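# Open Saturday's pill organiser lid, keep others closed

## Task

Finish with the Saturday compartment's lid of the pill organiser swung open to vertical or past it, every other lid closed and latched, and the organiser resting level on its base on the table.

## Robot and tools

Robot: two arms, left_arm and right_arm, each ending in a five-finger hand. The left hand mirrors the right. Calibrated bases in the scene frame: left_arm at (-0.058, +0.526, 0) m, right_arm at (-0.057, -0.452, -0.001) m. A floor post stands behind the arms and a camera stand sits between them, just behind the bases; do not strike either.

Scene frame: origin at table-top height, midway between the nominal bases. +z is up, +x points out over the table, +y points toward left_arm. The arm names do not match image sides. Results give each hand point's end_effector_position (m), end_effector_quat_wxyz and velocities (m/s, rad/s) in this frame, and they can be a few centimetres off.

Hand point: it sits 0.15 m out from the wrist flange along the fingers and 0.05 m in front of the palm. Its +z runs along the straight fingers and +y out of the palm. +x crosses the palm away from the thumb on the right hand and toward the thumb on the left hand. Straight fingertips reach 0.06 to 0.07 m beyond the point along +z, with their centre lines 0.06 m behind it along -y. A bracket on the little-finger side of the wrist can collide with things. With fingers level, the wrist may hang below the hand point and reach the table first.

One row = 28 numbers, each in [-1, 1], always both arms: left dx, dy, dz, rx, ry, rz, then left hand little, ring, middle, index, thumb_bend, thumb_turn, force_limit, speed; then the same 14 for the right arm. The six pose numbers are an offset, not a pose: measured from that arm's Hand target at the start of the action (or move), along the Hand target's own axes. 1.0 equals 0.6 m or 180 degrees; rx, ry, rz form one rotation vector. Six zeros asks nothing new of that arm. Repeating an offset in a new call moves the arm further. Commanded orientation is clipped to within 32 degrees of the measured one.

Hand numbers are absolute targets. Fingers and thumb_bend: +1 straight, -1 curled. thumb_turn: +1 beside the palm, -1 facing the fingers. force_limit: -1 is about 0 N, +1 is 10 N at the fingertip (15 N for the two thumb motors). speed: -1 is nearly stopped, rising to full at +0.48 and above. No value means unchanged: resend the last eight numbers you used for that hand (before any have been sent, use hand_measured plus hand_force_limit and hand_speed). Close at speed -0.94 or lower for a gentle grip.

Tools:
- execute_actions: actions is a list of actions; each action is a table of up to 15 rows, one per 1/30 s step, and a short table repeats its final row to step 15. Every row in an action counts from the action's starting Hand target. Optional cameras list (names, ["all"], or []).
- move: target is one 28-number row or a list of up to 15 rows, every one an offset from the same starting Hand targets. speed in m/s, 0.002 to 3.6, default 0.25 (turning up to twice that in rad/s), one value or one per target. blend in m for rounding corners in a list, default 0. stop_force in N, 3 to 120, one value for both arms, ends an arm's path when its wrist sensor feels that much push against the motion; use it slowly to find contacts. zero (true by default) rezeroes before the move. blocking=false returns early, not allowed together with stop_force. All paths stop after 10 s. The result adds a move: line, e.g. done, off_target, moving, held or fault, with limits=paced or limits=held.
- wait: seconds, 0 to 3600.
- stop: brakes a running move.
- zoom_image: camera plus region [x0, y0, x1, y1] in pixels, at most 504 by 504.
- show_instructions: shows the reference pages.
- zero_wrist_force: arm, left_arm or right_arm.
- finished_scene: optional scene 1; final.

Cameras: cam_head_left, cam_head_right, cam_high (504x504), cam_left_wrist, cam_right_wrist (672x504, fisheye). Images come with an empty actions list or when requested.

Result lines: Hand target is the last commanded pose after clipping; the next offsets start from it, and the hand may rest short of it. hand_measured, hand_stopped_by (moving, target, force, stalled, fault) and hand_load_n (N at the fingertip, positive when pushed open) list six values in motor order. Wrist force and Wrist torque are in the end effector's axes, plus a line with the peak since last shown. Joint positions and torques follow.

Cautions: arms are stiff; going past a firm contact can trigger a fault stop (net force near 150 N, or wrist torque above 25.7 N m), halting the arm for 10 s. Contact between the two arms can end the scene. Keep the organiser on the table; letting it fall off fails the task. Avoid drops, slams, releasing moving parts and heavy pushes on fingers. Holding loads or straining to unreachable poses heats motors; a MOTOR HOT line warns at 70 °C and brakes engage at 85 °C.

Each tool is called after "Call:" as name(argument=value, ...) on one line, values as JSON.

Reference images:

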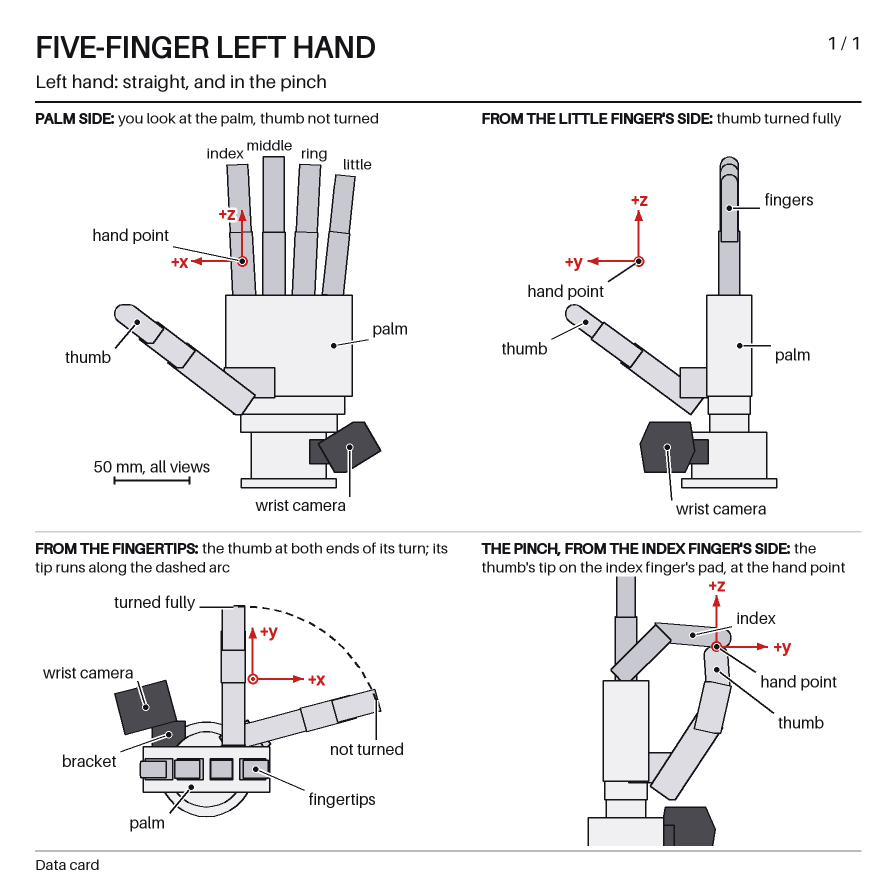

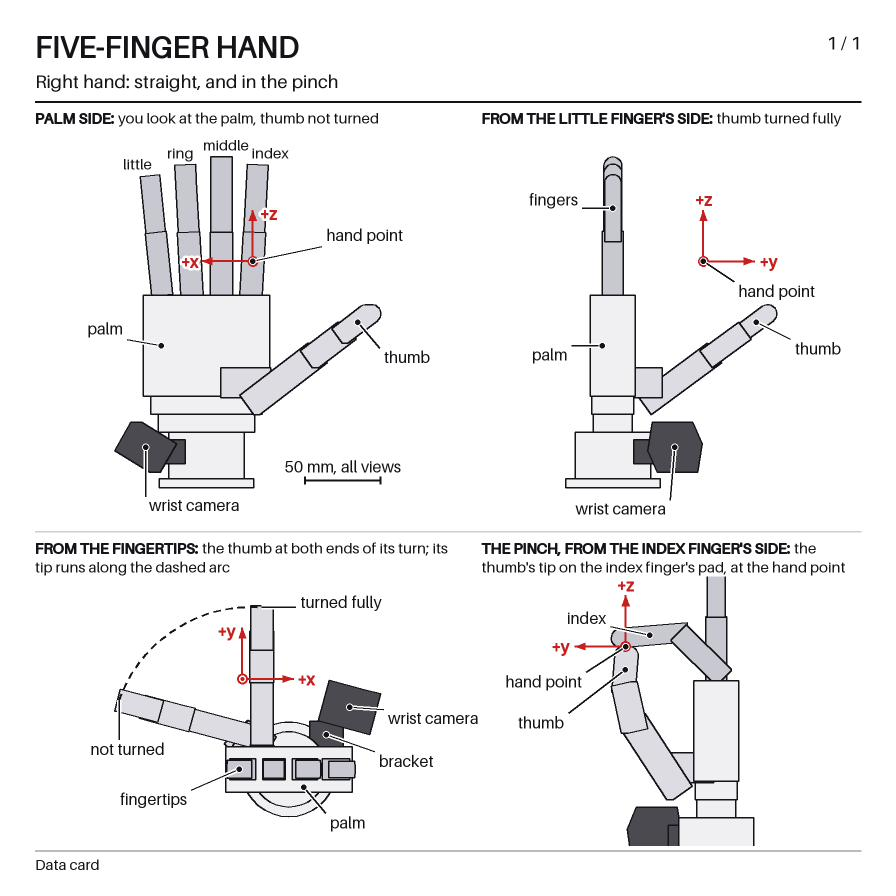

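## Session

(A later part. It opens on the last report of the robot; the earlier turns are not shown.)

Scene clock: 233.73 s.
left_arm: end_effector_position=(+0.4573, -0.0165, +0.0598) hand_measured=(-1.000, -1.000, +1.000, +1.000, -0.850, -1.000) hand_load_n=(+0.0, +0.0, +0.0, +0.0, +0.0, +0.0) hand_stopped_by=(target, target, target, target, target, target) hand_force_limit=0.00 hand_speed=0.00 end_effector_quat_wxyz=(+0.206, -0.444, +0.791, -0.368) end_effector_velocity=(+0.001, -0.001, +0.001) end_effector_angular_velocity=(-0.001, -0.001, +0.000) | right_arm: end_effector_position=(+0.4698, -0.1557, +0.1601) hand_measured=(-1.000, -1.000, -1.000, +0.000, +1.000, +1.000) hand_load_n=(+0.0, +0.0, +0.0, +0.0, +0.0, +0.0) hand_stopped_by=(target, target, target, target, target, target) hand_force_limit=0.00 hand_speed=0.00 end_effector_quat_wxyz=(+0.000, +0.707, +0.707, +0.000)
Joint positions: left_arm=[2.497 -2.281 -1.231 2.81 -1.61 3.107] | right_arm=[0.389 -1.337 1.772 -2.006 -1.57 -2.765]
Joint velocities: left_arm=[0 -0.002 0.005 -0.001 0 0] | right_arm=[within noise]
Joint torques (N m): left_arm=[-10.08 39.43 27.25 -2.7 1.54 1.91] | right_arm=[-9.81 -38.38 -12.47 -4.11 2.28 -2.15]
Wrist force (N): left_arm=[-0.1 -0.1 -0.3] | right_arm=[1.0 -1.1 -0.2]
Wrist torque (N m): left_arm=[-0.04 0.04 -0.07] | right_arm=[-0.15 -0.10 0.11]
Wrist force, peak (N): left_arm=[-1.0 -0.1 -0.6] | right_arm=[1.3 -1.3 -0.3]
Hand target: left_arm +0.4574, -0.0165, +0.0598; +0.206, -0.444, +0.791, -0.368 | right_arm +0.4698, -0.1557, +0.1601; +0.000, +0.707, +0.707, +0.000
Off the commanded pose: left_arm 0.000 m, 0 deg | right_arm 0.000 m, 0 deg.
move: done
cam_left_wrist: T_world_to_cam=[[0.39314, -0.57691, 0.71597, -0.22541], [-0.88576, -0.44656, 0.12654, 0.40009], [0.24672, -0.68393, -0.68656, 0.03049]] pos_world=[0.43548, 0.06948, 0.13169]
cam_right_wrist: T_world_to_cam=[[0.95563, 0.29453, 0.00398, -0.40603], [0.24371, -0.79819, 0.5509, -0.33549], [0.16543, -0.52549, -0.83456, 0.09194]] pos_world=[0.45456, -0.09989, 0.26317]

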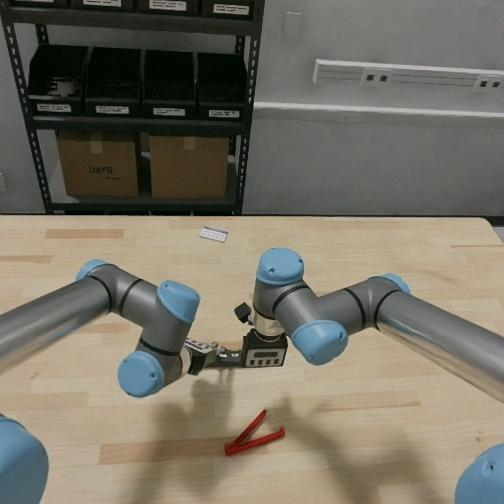

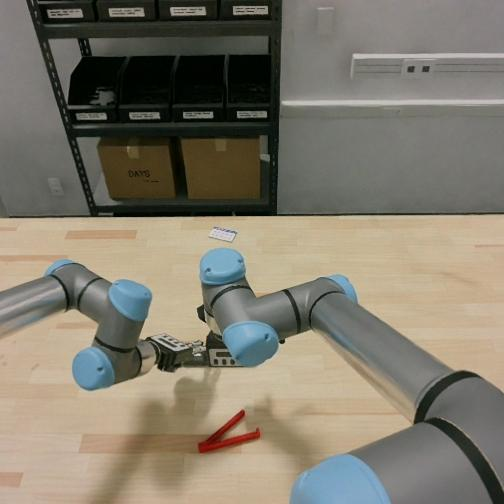

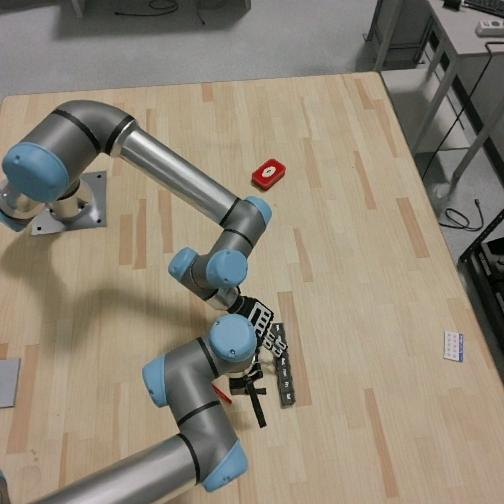

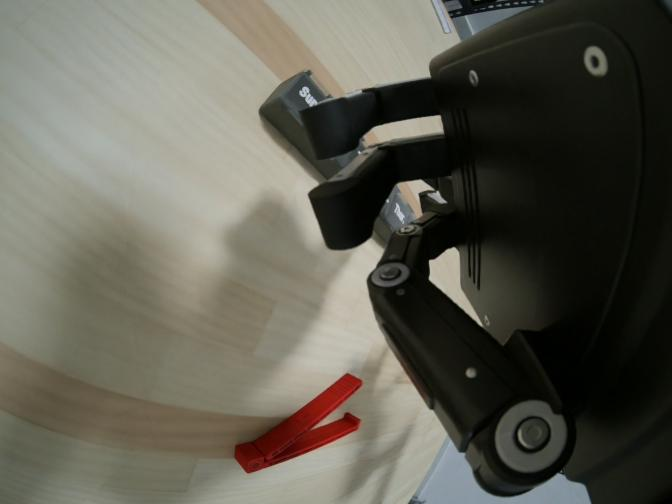

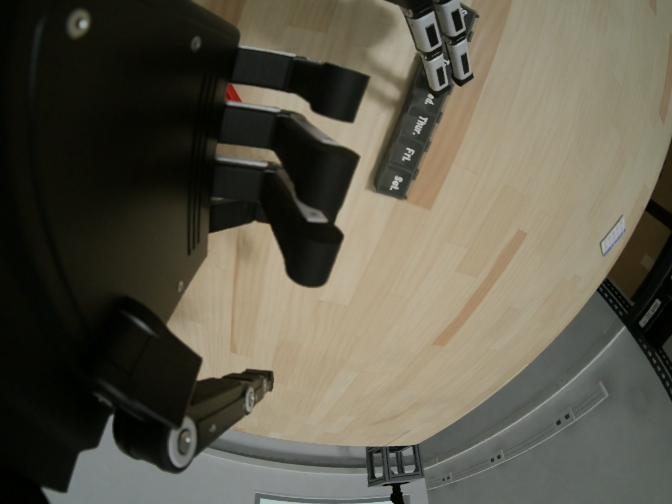

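Call:
move(target=[[0.0142,0.0326,0.0389,0,0,0,-1,-1,1,1,-0.85,-1,0,0,0,0,0,0,0,0,-1,-1,-1,0,1,1,0,0],[0.0142,0.0581,0.0604,0,0,0,-1,-1,1,1,-0.85,-1,0,0,0,0,0,0,0,0,-1,-1,-1,0,1,1,0,0]], speed=[0.05,0.006], stop_force=8, cameras=["cam_right_wrist","cam_left_wrist"])

Call:
zoom_image(camera="cam_right_wrist", region=[340, 0, 500, 220])

Scene clock: 240.43 s.
left_arm: end_effector_position=(+0.4574, -0.0266, +0.0262) hand_measured=(-1.000, -1.000, +1.000, +1.000, -0.850, -1.000) hand_load_n=(+0.5, +0.0, +0.0, +0.0, +0.0, +0.0) hand_stopped_by=(target, target, target, target, target, target) hand_force_limit=0.00 hand_speed=0.00 end_effector_quat_wxyz=(+0.206, -0.444, +0.791, -0.368) | right_arm: end_effector_position=(+0.4698, -0.1557, +0.1601) hand_measured=(-1.000, -1.000, -1.000, +0.000, +1.000, +1.000) hand_load_n=(+0.0, +0.0, +0.0, +0.0, +0.0, +0.0) hand_stopped_by=(target, target, target, target, target, target) hand_force_limit=0.00 hand_speed=0.00 end_effector_quat_wxyz=(+0.000, +0.707, +0.707, +0.000)
Joint positions: left_arm=[2.483 -2.331 -1.234 2.863 -1.621 3.098] | right_arm=[0.389 -1.337 1.772 -2.006 -1.57 -2.765]
Joint torques (N m): left_arm=[-8.3 58.02 23.35 -3.16 -0.79 -1.74] | right_arm=[-9.97 -37.91 -12.11 -4.11 2.22 -2.07]
Wrist force (N): left_arm=[-0.2 -4.1 -5.0] | right_arm=[0.9 -1.1 -0.3]
Wrist torque (N m): left_arm=[0.19 -0.08 0.29] | right_arm=[-0.15 -0.08 0.10]
Wrist force, peak (N): left_arm=[0.1 -9.0 -7.8] | right_arm=[1.2 -1.3 -0.3]
Hand target: left_arm +0.4574, -0.0266, +0.0262; +0.206, -0.444, +0.791, -0.368 (not the last commanded pose) | right_arm +0.4698, -0.1557, +0.1601; +0.000, +0.707, +0.707, +0.000
Off the commanded pose: left_arm 0.016 m, 0 deg | right_arm 0.000 m, 0 deg.
move: contact (left_arm); path passed 1 of 2 targets
cam_left_wrist: T_world_to_cam=[[0.39305, -0.57694, 0.716, -0.20714], [-0.88583, -0.44641, 0.12657, 0.39985], [0.24661, -0.684, -0.68653, 0.00057]] pos_world=[0.43548, 0.05938, 0.09809]
cam_right_wrist: T_world_to_cam=[[0.95563, 0.29453, 0.00398, -0.40603], [0.24371, -0.79819, 0.5509, -0.33549], [0.16543, -0.52549, -0.83456, 0.09194]] pos_world=[0.45456, -0.09989, 0.26317]
Images, in order (width x height): cam_left_wrist 672x504, cam_right_wrist 672x504.

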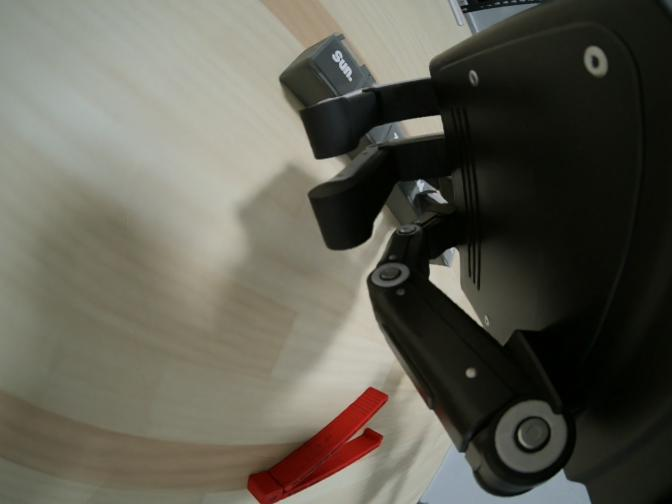

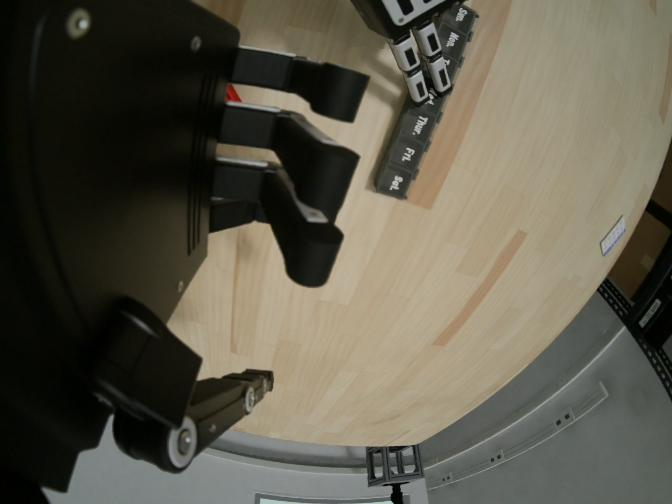

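Scaled by 2.291 from the camera's image (finer frame: 960x720).

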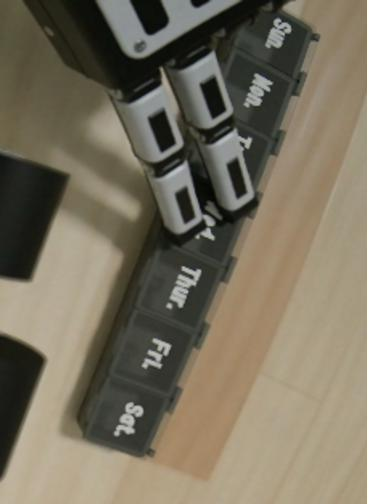

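Call:
move(target=[[0,0,0,0,0,0,-1,-1,1,1,-0.85,-1,0,0,0,0.042,0,0,0,0,-1,-1,-1,0,1,1,0,0],[0,0,0,0,0,0,-1,-1,1,1,-0.85,-1,0,0,0,0.042,0.212,0,0,0,-1,-1,-1,0,1,1,0,0]], speed=[0.1,0.06], blend=[0.01,0], cameras=["all"])

Call:
zoom_image(camera="cam_high", region=[200, 280, 320, 420])

Call:
zoom_image(camera="cam_head_right", region=[150, 290, 270, 410])

Scene clock: 251.00 s.
left_arm: end_effector_position=(+0.4574, -0.0266, +0.0262) hand_measured=(-1.000, -1.000, +1.000, +1.000, -0.850, -1.000) hand_load_n=(+0.0, +0.0, +0.5, -0.5, +0.0, +0.0) hand_stopped_by=(target, target, target, target, target, target) hand_force_limit=0.00 hand_speed=0.00 end_effector_quat_wxyz=(+0.206, -0.444, +0.791, -0.368) | right_arm: end_effector_position=(+0.4950, -0.1557, +0.0330) hand_measured=(-1.000, -1.000, -1.000, +0.000, +1.000, +1.000) hand_load_n=(+0.0, +0.0, +0.0, -0.5, +0.0, +0.0) hand_stopped_by=(target, target, target, target, target, target) hand_force_limit=0.00 hand_speed=0.00 end_effector_quat_wxyz=(+0.000, +0.707, +0.707, +0.000)
Joint positions: left_arm=[2.483 -2.331 -1.234 2.863 -1.621 3.098] | right_arm=[0.373 -1.124 1.855 -2.303 -1.57 -2.781]
Joint torques (N m): left_arm=[-0.22 57.82 23.53 0.14 1.52 -0.2] | right_arm=[12.08 -23.97 -8.82 -4.21 1.44 1.97]
Wrist force (N): left_arm=[-0.3 -4.1 -4.9] | right_arm=[1.4 -1.1 -0.3]
Wrist torque (N m): left_arm=[0.20 -0.06 0.28] | right_arm=[-0.13 -0.16 0.13]
Wrist force, peak (N): left_arm=[0.1 -5.5 -5.6] | right_arm=[1.1 -1.5 -0.6]
Hand target: left_arm +0.4574, -0.0266, +0.0262; +0.206, -0.444, +0.791, -0.368 | right_arm +0.4950, -0.1557, +0.0329; +0.000, +0.707, +0.707, +0.000
Off the commanded pose: left_arm 0.000 m, 0 deg | right_arm 0.000 m, 0 deg.
move: done
cam_left_wrist: T_world_to_cam=[[0.39305, -0.57694, 0.716, -0.20714], [-0.88583, -0.44641, 0.12657, 0.39985], [0.24661, -0.684, -0.68653, 0.00057]] pos_world=[0.43548, 0.05938, 0.09809]
cam_right_wrist: T_world_to_cam=[[0.95563, 0.29453, 0.00398, -0.42963], [0.24371, -0.79819, 0.5509, -0.27153], [0.16543, -0.52549, -0.83456, -0.01825]] pos_world=[0.47976, -0.09979, 0.13607]

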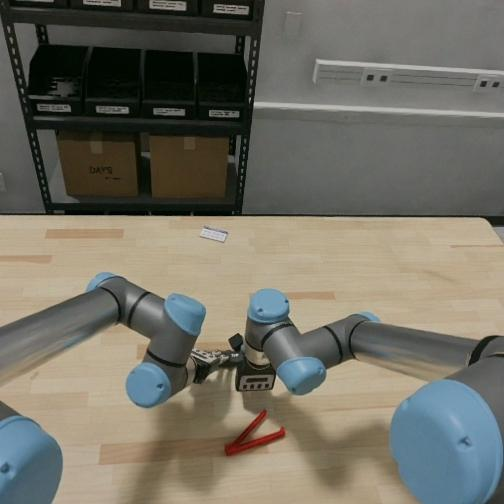

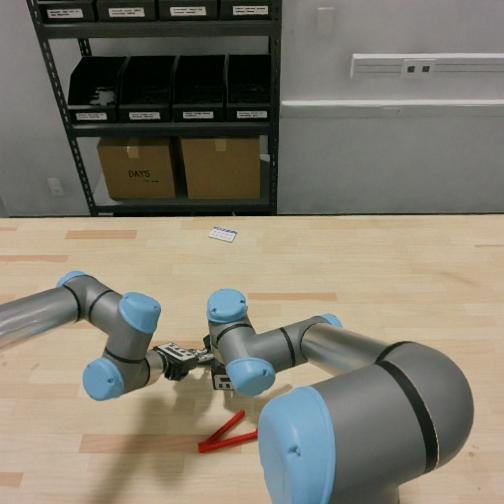

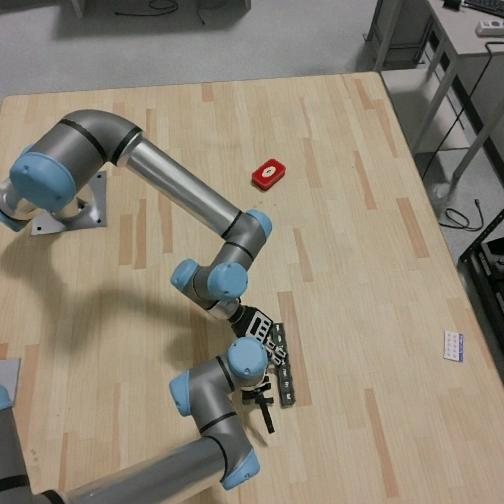

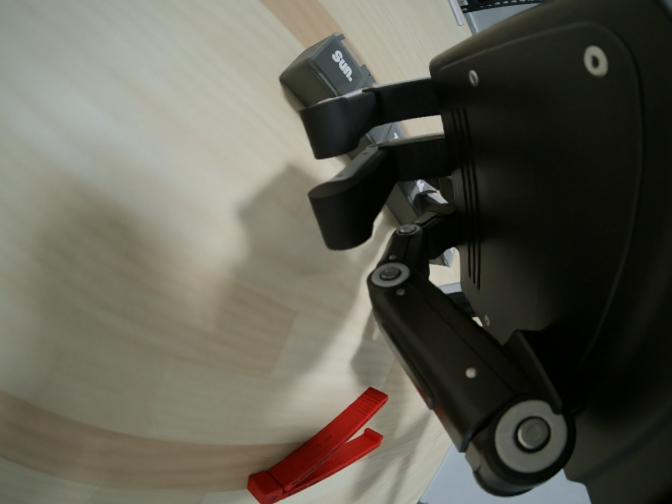

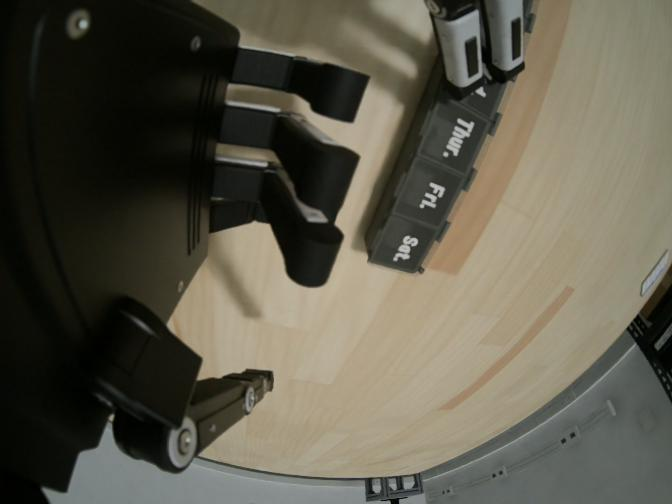

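Scaled by 3.600 from the camera's image (finer frame: 720x720).

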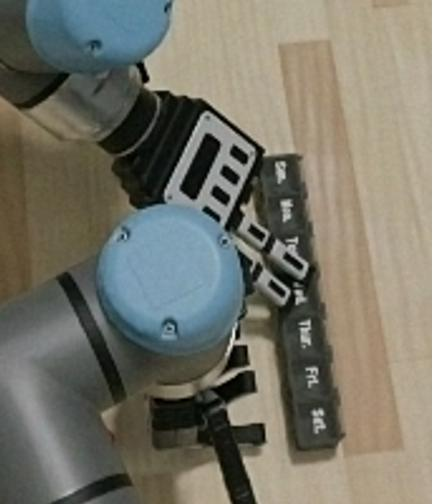

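Scaled by 4.200 from the camera's image (finer frame: 720x720).

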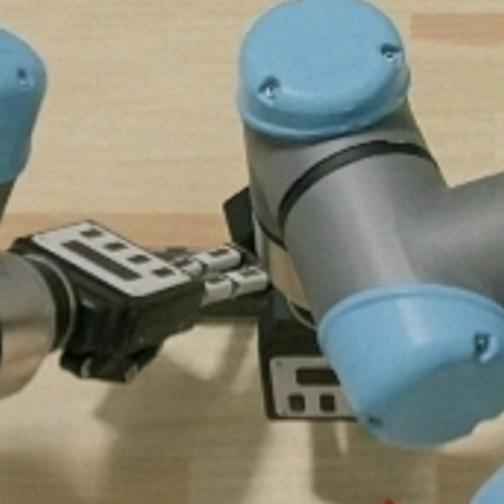

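Call:
zoom_image(camera="cam_right_wrist", region=[200, 120, 480, 320])

Call:
zoom_image(camera="cam_right_wrist", region=[350, 160, 450, 290])

Scaled by 1.800 from the camera's image (finer frame: 960x720).

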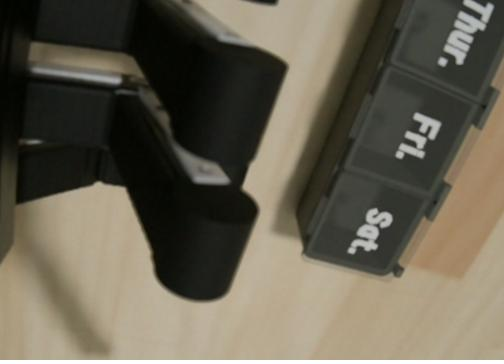

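Scaled by 3.877 from the camera's image (finer frame: 960x720).

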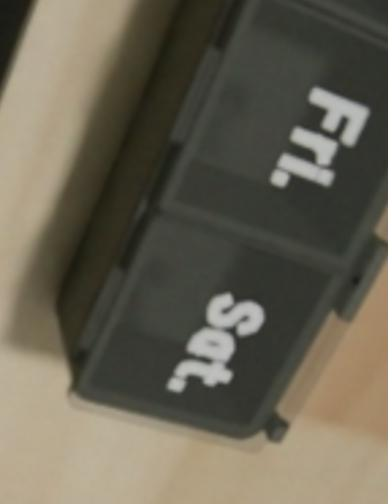

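Call:
move(target=[0,0,0,0,0,0,-1,-1,1,1,-0.85,-1,0,0,0,0.05,0,0,0,0,-1,-1,-1,0,1,1,0,0], speed=0.008, stop_force=3, cameras=["cam_right_wrist"])

Scene clock: 258.83 s.
left_arm: end_effector_position=(+0.4574, -0.0266, +0.0262) hand_measured=(-1.000, -1.000, +1.000, +1.000, -0.850, -1.000) hand_load_n=(+0.0, +0.0, +0.5, +0.0, -0.5, +0.0) hand_stopped_by=(target, target, target, target, target, target) hand_force_limit=0.00 hand_speed=0.00 end_effector_quat_wxyz=(+0.206, -0.444, +0.791, -0.368) | right_arm: end_effector_position=(+0.5162, -0.1557, +0.0329) hand_measured=(-1.000, -1.000, -1.000, +0.000, +1.000, +1.000) hand_load_n=(+0.0, +0.0, +0.0, +0.0, +0.0, +0.0) hand_stopped_by=(target, target, target, target, target, target) hand_force_limit=0.00 hand_speed=0.00 end_effector_quat_wxyz=(+0.000, +0.707, +0.707, +0.000)
Joint positions: left_arm=[2.483 -2.331 -1.234 2.863 -1.621 3.098] | right_arm=[0.36 -1.09 1.801 -2.282 -1.57 -2.794]
Joint torques (N m): left_arm=[8.8 57.53 20.66 0.94 1.46 1.52] | right_arm=[12.11 -44.82 -9.56 -4.15 -0.55 2.07]
Wrist force (N): left_arm=[-0.7 -6.3 -3.3] | right_arm=[1.2 -0.8 -0.5]
Wrist torque (N m): left_arm=[-0.08 0.03 0.29] | right_arm=[-0.07 -0.12 0.13]
Wrist force, peak (N): left_arm=[-0.6 -7.0 -3.7] | right_arm=[0.4 -4.6 -1.0]
Hand target: left_arm +0.4574, -0.0266, +0.0262; +0.206, -0.444, +0.791, -0.368 | right_arm +0.5162, -0.1557, +0.0329; +0.000, +0.707, +0.707, +0.000 (not the last commanded pose)
Off the commanded pose: left_arm 0.000 m, 0 deg | right_arm 0.009 m, 0 deg.
move: contact (right_arm)
cam_right_wrist: T_world_to_cam=[[0.95563, 0.29453, 0.00398, -0.44989], [0.24371, -0.79819, 0.5509, -0.27665], [0.16543, -0.52549, -0.83456, -0.02184]] pos_world=[0.50096, -0.09979, 0.13597]

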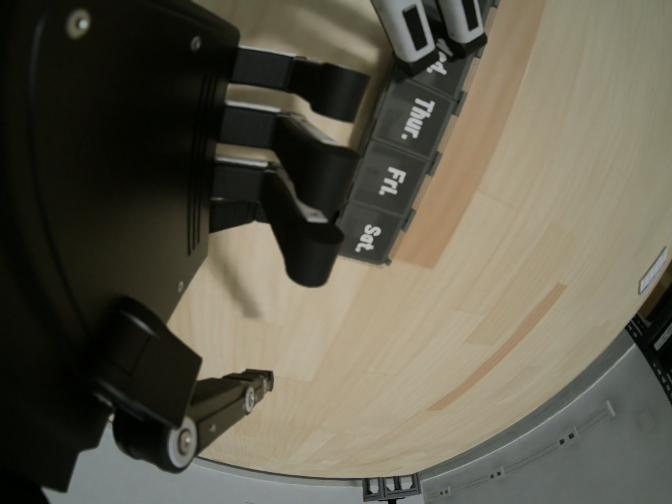

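Call:
move(target=[0,0.0051,0.0043,0,0,0,-1,-1,1,1,-0.85,-1,0,0,0,0,0,0,0,0,-1,-1,-1,0,1,1,0,0], speed=0.004, stop_force=15, zero=false)

Scene clock: 262.87 s.
left_arm: end_effector_position=(+0.4574, -0.0266, +0.0258) hand_measured=(-1.000, -1.000, +1.000, +1.000, -0.850, -1.000) hand_load_n=(+0.0, +0.0, +0.5, +0.0, +0.0, +0.0) hand_stopped_by=(target, target, target, target, target, target) hand_force_limit=0.00 hand_speed=0.00 end_effector_quat_wxyz=(+0.206, -0.444, +0.791, -0.368) | right_arm: end_effector_position=(+0.5162, -0.1557, +0.0329) hand_measured=(-1.000, -1.000, -1.000, +0.000, +1.000, +1.000) hand_load_n=(+0.5, +0.0, +0.0, +0.0, +0.0, -0.5) hand_stopped_by=(target, target, target, target, target, target) hand_force_limit=0.00 hand_speed=0.00 end_effector_quat_wxyz=(+0.000, +0.707, +0.707, +0.000)
Joint positions: left_arm=[2.483 -2.331 -1.235 2.864 -1.621 3.098] | right_arm=[0.36 -1.09 1.801 -2.282 -1.57 -2.794]
Joint torques (N m): left_arm=[9.86 52.53 20.41 -3.72 1.47 1.7] | right_arm=[11.76 -44.69 -9.58 -4.1 -0.55 1.99]
Wrist force (N): left_arm=[-0.7 -10.7 -11.5] | right_arm=[1.0 -0.9 -0.6]
Wrist torque (N m): left_arm=[0.42 -0.19 0.38] | right_arm=[-0.08 -0.09 0.12]
Wrist force, peak (N): left_arm=[-0.5 -14.2 -13.5] | right_arm=[1.3 -1.2 -0.5]
Hand target: left_arm +0.4574, -0.0266, +0.0258; +0.206, -0.444, +0.791, -0.368 (not the last commanded pose) | right_arm +0.5162, -0.1557, +0.0329; +0.000, +0.707, +0.707, +0.000
Off the commanded pose: left_arm 0.004 m, 0 deg | right_arm 0.000 m, 0 deg.
move: contact (left_arm)

Call:
move(target=[0,0,0,0,0,0,-1,-1,1,1,-0.85,-1,0,0,0,0,-0.015,0,0,0,-1,-1,-1,0,1,1,0,0], speed=0.01, stop_force=8, cameras=["cam_right_wrist"])

Call:
zoom_image(camera="cam_right_wrist", region=[240, 100, 460, 300])

Scene clock: 266.07 s.
left_arm: end_effector_position=(+0.4574, -0.0266, +0.0258) hand_measured=(-1.000, -1.000, +1.000, +1.000, -0.850, -1.000) hand_load_n=(+0.0, +0.0, +0.5, +0.0, +0.5, +0.0) hand_stopped_by=(target, target, target, target, target, target) hand_force_limit=0.00 hand_speed=0.00 end_effector_quat_wxyz=(+0.206, -0.444, +0.791, -0.368) | right_arm: end_effector_position=(+0.5162, -0.1557, +0.0419) hand_measured=(-1.000, -1.000, -1.000, +0.000, +1.000, +1.000) hand_load_n=(+0.5, +0.0, +0.0, +5.0, +0.0, +0.0) hand_stopped_by=(target, target, target, target, target, target) hand_force_limit=0.00 hand_speed=0.00 end_effector_quat_wxyz=(+0.000, +0.707, +0.707, +0.000)
Joint positions: left_arm=[2.483 -2.331 -1.235 2.864 -1.621 3.098] | right_arm=[0.36 -1.104 1.794 -2.261 -1.57 -2.794]
Joint torques (N m): left_arm=[10.16 51.33 15.84 -1.41 1.41 1.62] | right_arm=[7.4 -45.95 -27.21 -1.62 -0.66 0.89]
Wrist force (N): left_arm=[-2.7 -13.7 -7.3] | right_arm=[0.8 -4.5 1.9]
Wrist torque (N m): left_arm=[0.03 -0.02 0.36] | right_arm=[-0.22 -0.12 0.11]
Wrist force, peak (N): left_arm=[-3.9 -15.7 -7.7] | right_arm=[1.5 -5.8 2.5]
Hand target: left_arm +0.4574, -0.0266, +0.0258; +0.206, -0.444, +0.791, -0.368 | right_arm +0.5162, -0.1557, +0.0419; +0.000, +0.707, +0.707, +0.000
Off the commanded pose: left_arm 0.000 m, 0 deg | right_arm 0.000 m, 0 deg.
move: done
cam_right_wrist: T_world_to_cam=[[0.95563, 0.29453, 0.00398, -0.44993], [0.24371, -0.79819, 0.5509, -0.2816], [0.16543, -0.52549, -0.83456, -0.01433]] pos_world=[0.50096, -0.09979, 0.14497]

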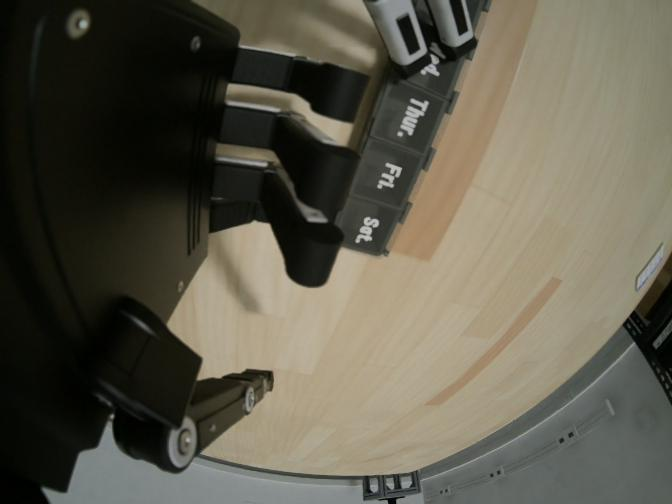

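Scaled by 2.291 from the camera's image (finer frame: 960x720).

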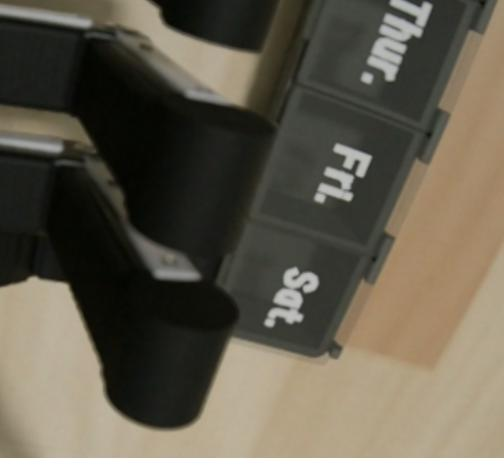

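Call:
move(target=[[0,0,0,0,0,0,-1,-1,1,1,-0.85,-1,0,0,0,-0.05,0.005,0,0,0,-1,-1,-1,0,1,1,0,0],[0,0,0,0,0,0,-1,-1,1,1,-0.85,-1,0,0,0,-0.05,-0.1667,0,0,0,-1,-1,-1,0,1,1,0,0],[0,0,0,0,0,0,-1,-1,1,1,-0.85,-1,0,0,-0.0733,-0.11,-0.18,0,0,-0.5,-1,-1,-1,0,1,1,0,0]], speed=[0.04,0.12,0.4], blend=[0.005,0.02,0], cameras=["cam_right_wrist","cam_high"])

Scene clock: 284.83 s.
left_arm: end_effector_position=(+0.4574, -0.0266, +0.0258) hand_measured=(-1.000, -1.000, +1.000, +1.000, -0.850, -1.000) hand_load_n=(+0.0, +0.0, +0.5, +0.0, +0.0, +0.0) hand_stopped_by=(target, target, target, target, target, target) hand_force_limit=0.00 hand_speed=0.00 end_effector_quat_wxyz=(+0.206, -0.444, +0.791, -0.368) | right_arm: end_effector_position=(+0.4501, -0.1997, +0.1499) hand_measured=(-1.000, -1.000, -1.000, +0.000, +1.000, +1.000) hand_load_n=(+0.0, +0.0, +0.5, +0.0, +0.0, +0.0) hand_stopped_by=(target, target, target, target, target, target) hand_force_limit=0.00 hand_speed=0.00 end_effector_quat_wxyz=(+0.000, +0.001, +1.000, +0.000)
Joint positions: left_arm=[2.483 -2.331 -1.235 2.864 -1.621 3.098] | right_arm=[0.134 -1.454 1.942 -2.06 -1.57 -4.59]
Joint torques (N m): left_arm=[9.76 47.38 20.33 -0.25 1.39 1.56] | right_arm=[-10.13 -13.71 -27.4 -0.57 2.41 -1.79]
Wrist force (N): left_arm=[-0.2 -10.1 -10.3] | right_arm=[1.1 -1.0 -0.2]
Wrist torque (N m): left_arm=[0.43 -0.22 0.42] | right_arm=[-0.13 -0.11 0.10]
Wrist force, peak (N): left_arm=[-2.3 -14.6 -7.7] | right_arm=[1.3 -4.6 2.6]
Hand target: left_arm +0.4574, -0.0266, +0.0258; +0.206, -0.444, +0.791, -0.368 | right_arm +0.4501, -0.1997, +0.1499; +0.000, +0.000, +1.000, +0.000
Off the commanded pose: left_arm 0.000 m, 0 deg | right_arm 0.000 m, 0 deg.
move: done
cam_right_wrist: T_world_to_cam=[[-0.29418, 0.95574, 0.00437, 0.32035], [0.79774, 0.24303, 0.55185, -0.40167], [0.52637, 0.16583, -0.83393, 0.0391]] pos_world=[0.39409, -0.21504, 0.25287]
Images, in order (width x height): cam_high 504x504, cam_right_wrist 672x504.

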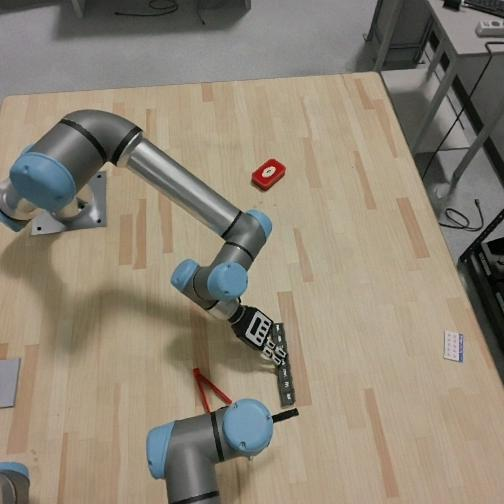

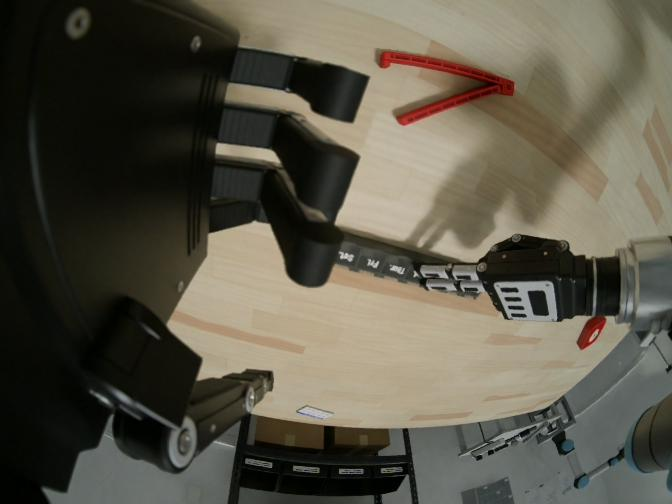

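Call:
zoom_image(camera="cam_high", region=[230, 300, 330, 420])

Call:
zoom_image(camera="cam_right_wrist", region=[330, 220, 480, 310])

Scaled by 4.200 from the camera's image (finer frame: 720x720).

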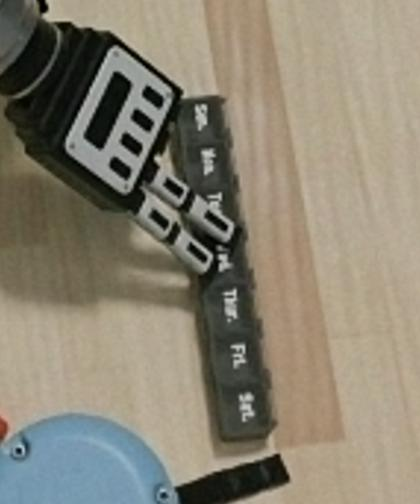

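Scaled by 3.360 from the camera's image (finer frame: 960x720).

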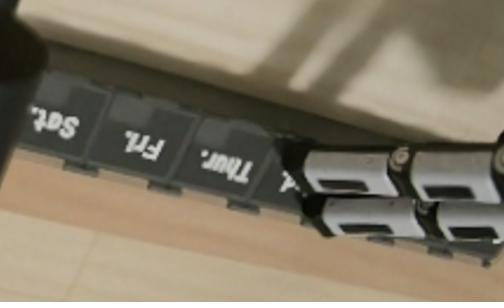

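Call:
move(target=[[0,-0.0255,-0.0215,0,0,0,-1,-1,1,1,-0.85,-1,0,0,0,0,0,0,0,0,-1,-1,-1,0,1,1,0,0],[0.0497,-0.0452,0.0018,0,0,0,-1,-1,1,1,-0.85,-1,0,0,0,0,0,0,0,0,-1,-1,-1,0,1,1,0,0],[0.0497,-0.0235,0.0202,0,0,0,-1,-1,1,1,-0.85,-1,0,0,0,0,0,0,0,0,-1,-1,-1,0,1,1,0,0]], speed=[0.05,0.08,0.04], blend=[0.005,0.005,0])

Call:
move(target=[0,0.0102,0.0086,0,0,0,-1,-1,1,1,-0.85,-1,0,0,0,0,0,0,0,0,-1,-1,-1,0,1,1,0,0], speed=0.004, stop_force=13, cameras=["cam_right_wrist","cam_left_wrist"])

Scene clock: 290.33 s.
left_arm: end_effector_position=(+0.4575, -0.0616, +0.0290) hand_measured=(-1.000, -1.000, +1.000, +1.000, -0.850, -1.000) hand_load_n=(+0.0, +0.0, +0.0, +0.0, +0.0, +0.0) hand_stopped_by=(target, target, target, target, target, target) hand_force_limit=0.00 hand_speed=0.00 end_effector_quat_wxyz=(+0.206, -0.444, +0.791, -0.368) | right_arm: end_effector_position=(+0.4501, -0.1997, +0.1499) hand_measured=(-1.000, -1.000, -1.000, +0.000, +1.000, +1.000) hand_load_n=(+0.0, +0.5, +0.0, +0.0, +0.0, +0.0) hand_stopped_by=(target, target, target, target, target, target) hand_force_limit=0.00 hand_speed=0.00 end_effector_quat_wxyz=(+0.000, +0.000, +1.000, +0.000)
Joint positions: left_arm=[2.436 -2.393 -1.114 2.803 -1.657 3.067] | right_arm=[0.134 -1.454 1.942 -2.06 -1.57 -4.59]
Joint torques (N m): left_arm=[-10.44 43.45 12.87 1.93 -1.59 -2.2] | right_arm=[-9.64 -14.15 -27.39 -0.5 2.4 -2.18]
Wrist force (N): left_arm=[0.2 0.6 -0.3] | right_arm=[1.0 -0.9 -0.1]
Wrist torque (N m): left_arm=[0.12 -0.01 0.14] | right_arm=[-0.13 -0.10 0.10]
Wrist force, peak (N): left_arm=[0.2 -10.9 -10.7] | right_arm=[1.4 -1.2 -0.2]
Hand target: left_arm +0.4575, -0.0616, +0.0288; +0.206, -0.444, +0.791, -0.368 | right_arm +0.4501, -0.1997, +0.1499; +0.000, +0.000, +1.000, +0.000
Off the commanded pose: left_arm 0.000 m, 0 deg | right_arm 0.000 m, 0 deg.
move: done

Scene clock: 291.77 s.
left_arm: end_effector_position=(+0.4575, -0.0616, +0.0259) hand_measured=(-1.000, -1.000, +1.000, +1.000, -0.850, -1.000) hand_load_n=(+0.0, +0.0, +0.5, +0.0, +0.0, +0.0) hand_stopped_by=(target, target, target, target, target, target) hand_force_limit=0.00 hand_speed=0.00 end_effector_quat_wxyz=(+0.206, -0.444, +0.791, -0.368) | right_arm: end_effector_position=(+0.4501, -0.1997, +0.1499) hand_measured=(-1.000, -1.000, -1.000, +0.000, +1.000, +1.000) hand_load_n=(+0.0, +0.0, +0.0, +0.0, +0.0, +0.0) hand_stopped_by=(target, target, target, target, target, target) hand_force_limit=0.00 hand_speed=0.00 end_effector_quat_wxyz=(+0.000, +0.000, +1.000, +0.000)
Joint positions: left_arm=[2.436 -2.396 -1.117 2.809 -1.657 3.067] | right_arm=[0.134 -1.454 1.942 -2.06 -1.57 -4.59]
Joint torques (N m): left_arm=[-9.18 52.03 22.4 -3.5 -1.34 -2.04] | right_arm=[-10.39 -13.6 -27.36 -0.59 2.37 -2.07]
Wrist force (N): left_arm=[-0.1 -9.6 -11.4] | right_arm=[1.3 -1.0 -0.3]
Wrist torque (N m): left_arm=[0.31 -0.26 0.36] | right_arm=[-0.12 -0.15 0.12]
Wrist force, peak (N): left_arm=[-0.3 -10.1 -12.0] | right_arm=[1.3 -1.1 -0.2]
Hand target: left_arm +0.4576, -0.0617, +0.0260; +0.206, -0.444, +0.791, -0.368 (not the last commanded pose) | right_arm +0.4501, -0.1997, +0.1499; +0.000, +0.000, +1.000, +0.000
Off the commanded pose: left_arm 0.005 m, 0 deg | right_arm 0.000 m, 0 deg.
move: contact (left_arm)
cam_left_wrist: T_world_to_cam=[[0.39283, -0.57692, 0.71614, -0.22704], [-0.88591, -0.44631, 0.1264, 0.3845], [0.2467, -0.68408, -0.68642, -0.02375]] pos_world=[0.43568, 0.02438, 0.09769]
cam_right_wrist: T_world_to_cam=[[-0.29453, 0.95563, 0.00439, 0.32045], [0.79768, 0.24331, 0.55183, -0.40157], [0.52628, 0.16603, -0.83395, 0.03918]] pos_world=[0.39409, -0.21504, 0.25287]
Images, in order (width x height): cam_left_wrist 672x504, cam_right_wrist 672x504.

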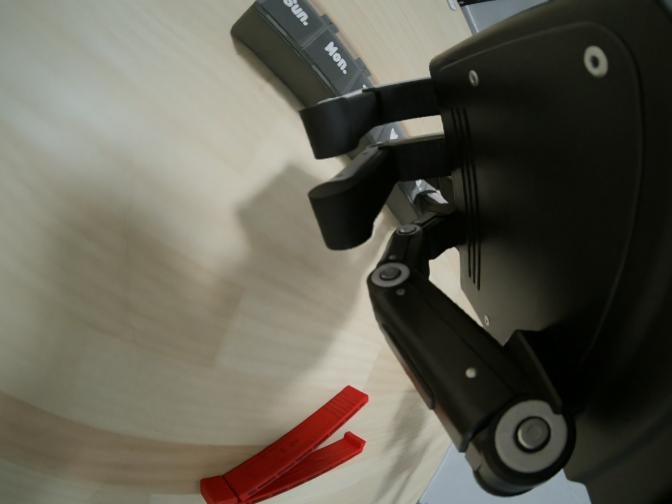

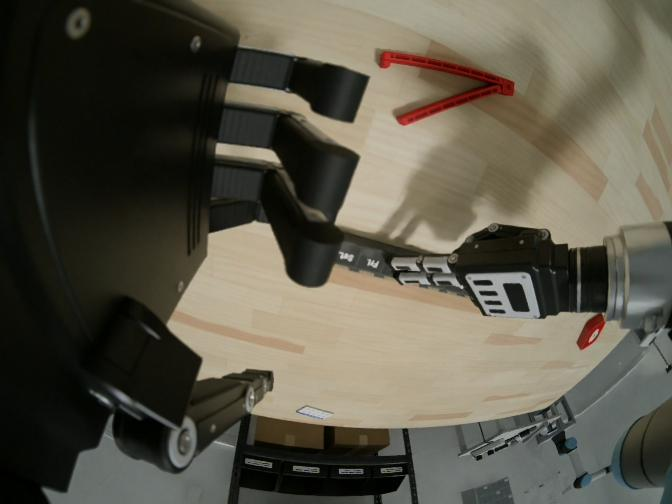

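Call:
move(target=[[0,0,0,0,0,0,-1,-1,1,1,-0.85,-1,0,0,-0.075,0.0867,0,0,0,0,-1,-1,-1,-0.1,1,1,0,0],[0,0,0,0,0,0,-1,-1,1,1,-0.85,-1,0,0,-0.075,0.0867,0.2058,0,0,0,-1,-1,-1,-0.1,1,1,0,0]], speed=[0.15,0.08], blend=[0.01,0], cameras=["cam_right_wrist","cam_head_right","cam_high"])

Call:
zoom_image(camera="cam_high", region=[230, 300, 330, 420])

Call:
zoom_image(camera="cam_right_wrist", region=[200, 160, 460, 340])

Scene clock: 298.57 s.
left_arm: end_effector_position=(+0.4576, -0.0617, +0.0260) hand_measured=(-1.000, -1.000, +1.000, +1.000, -0.850, -1.000) hand_load_n=(+0.0, +0.0, +0.0, +0.0, +0.0, +0.0) hand_stopped_by=(target, target, target, target, target, target) hand_force_limit=0.00 hand_speed=0.00 end_effector_quat_wxyz=(+0.206, -0.444, +0.791, -0.368) | right_arm: end_effector_position=(+0.4952, -0.1476, +0.0266) hand_measured=(-1.000, -1.000, -1.000, -0.100, +1.000, +1.000) hand_load_n=(+0.0, +0.0, +0.0, +0.0, +0.0, +0.5) hand_stopped_by=(target, target, target, target, target, target) hand_force_limit=0.00 hand_speed=0.00 end_effector_quat_wxyz=(+0.000, +0.000, +1.000, +0.000)
Joint positions: left_arm=[2.436 -2.395 -1.117 2.809 -1.657 3.067] | right_arm=[0.218 -1.141 1.906 -2.336 -1.57 -4.507]
Joint torques (N m): left_arm=[-4.26 56.36 22.81 -2.11 -0.42 -1.62] | right_arm=[11.72 -22.35 -8.75 -4.24 1.43 2.45]
Wrist force (N): left_arm=[-0.7 -6.8 -9.8] | right_arm=[1.2 -1.0 -0.4]
Wrist torque (N m): left_arm=[0.40 -0.18 0.28] | right_arm=[-0.11 -0.11 0.02]
Wrist force, peak (N): left_arm=[-0.1 -9.4 -11.3] | right_arm=[1.6 -1.6 -0.4]
Hand target: left_arm +0.4576, -0.0617, +0.0260; +0.206, -0.444, +0.791, -0.368 | right_arm +0.4952, -0.1476, +0.0264; +0.000, +0.000, +1.000, +0.000
Off the commanded pose: left_arm 0.000 m, 0 deg | right_arm 0.000 m, 0 deg.
move: done
cam_right_wrist: T_world_to_cam=[[-0.29453, 0.95563, 0.00439, 0.28449], [0.79768, 0.24331, 0.55183, -0.38218], [0.52628, 0.16603, -0.83395, -0.09603]] pos_world=[0.43919, -0.16294, 0.12957]
Images, in order (width x height): cam_head_right 504x504, cam_high 504x504, cam_right_wrist 672x504.

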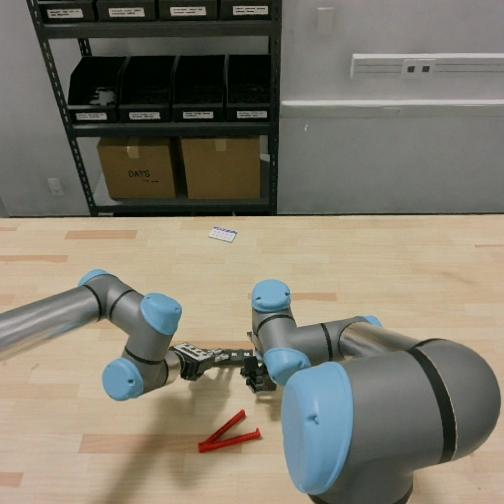

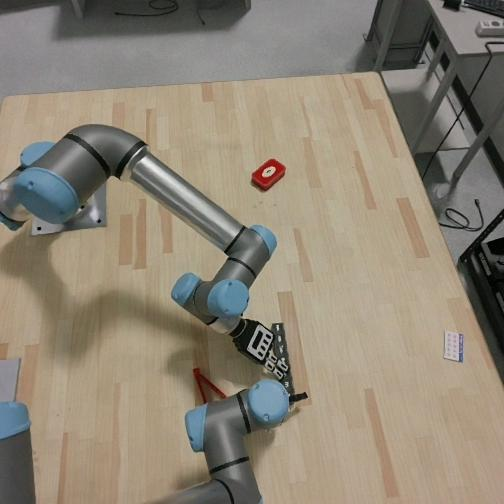

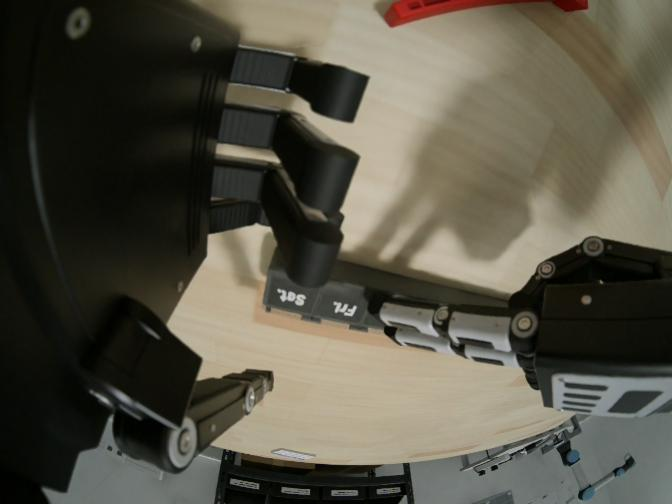

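Scaled by 4.200 from the camera's image (finer frame: 720x720).

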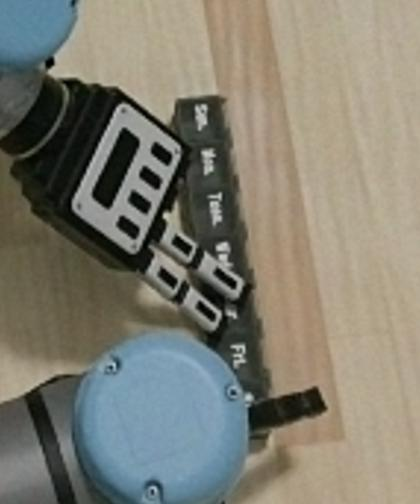

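Scaled by 1.938 from the camera's image (finer frame: 960x720).

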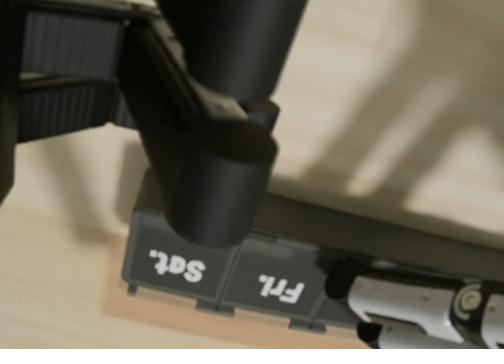

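Call:
move(target=[0,0,0,0,0,0,-1,-1,1,1,-0.85,-1,0,0,-0.045,0,0,0,0,0,-1,-1,-1,-0.1,1,1,0,0], speed=0.008, stop_force=3, cameras=["cam_right_wrist"])

Scene clock: 306.77 s.
left_arm: end_effector_position=(+0.4576, -0.0617, +0.0260) hand_measured=(-1.000, -1.000, +1.000, +1.000, -0.850, -1.000) hand_load_n=(+0.0, +0.0, +0.5, +0.0, +0.0, +0.0) hand_stopped_by=(target, target, target, target, target, target) hand_force_limit=0.00 hand_speed=0.00 end_effector_quat_wxyz=(+0.206, -0.444, +0.791, -0.368) | right_arm: end_effector_position=(+0.5137, -0.1477, +0.0264) hand_measured=(-1.000, -1.000, -1.000, -0.100, +1.000, +1.000) hand_load_n=(+0.0, +0.0, +0.0, +0.0, +0.0, +0.0) hand_stopped_by=(target, target, target, target, target, target) hand_force_limit=0.00 hand_speed=0.00 end_effector_quat_wxyz=(+0.000, +0.000, +1.000, +0.000)
Joint positions: left_arm=[2.436 -2.395 -1.117 2.809 -1.657 3.067] | right_arm=[0.211 -1.11 1.855 -2.317 -1.57 -4.513]
Joint torques (N m): left_arm=[0.42 56.5 20.46 -0.3 0.46 -1.18] | right_arm=[10.91 -43.34 -9.36 -4.16 1.77 1.94]
Wrist force (N): left_arm=[-0.6 -8.8 -8.0] | right_arm=[0.7 -0.9 -0.5]
Wrist torque (N m): left_arm=[0.16 -0.13 0.31] | right_arm=[-0.08 -0.01 0.09]
Wrist force, peak (N): left_arm=[-0.4 -8.0 -10.4] | right_arm=[4.8 -2.2 -0.9]
Hand target: left_arm +0.4576, -0.0617, +0.0260; +0.206, -0.444, +0.791, -0.368 | right_arm +0.5137, -0.1476, +0.0264; +0.000, +0.000, +1.000, +0.000 (not the last commanded pose)
Off the commanded pose: left_arm 0.000 m, 0 deg | right_arm 0.009 m, 0 deg.
move: contact (right_arm)
cam_right_wrist: T_world_to_cam=[[-0.29445, 0.95566, 0.00444, 0.2899], [0.7977, 0.24322, 0.55183, -0.39686], [0.52628, 0.16603, -0.83395, -0.10593]] pos_world=[0.45769, -0.16294, 0.12937]

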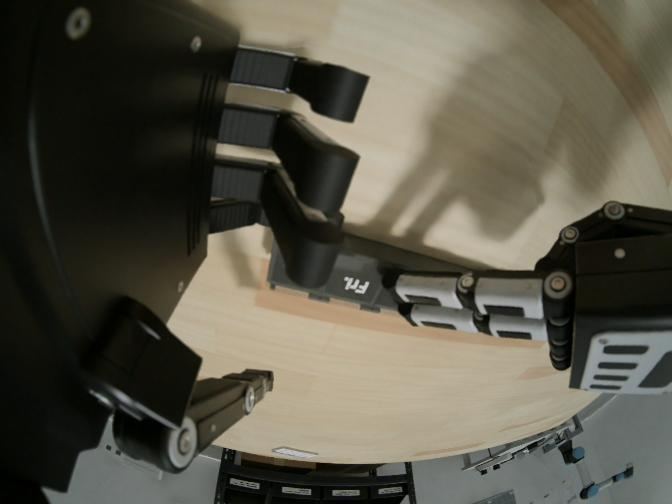

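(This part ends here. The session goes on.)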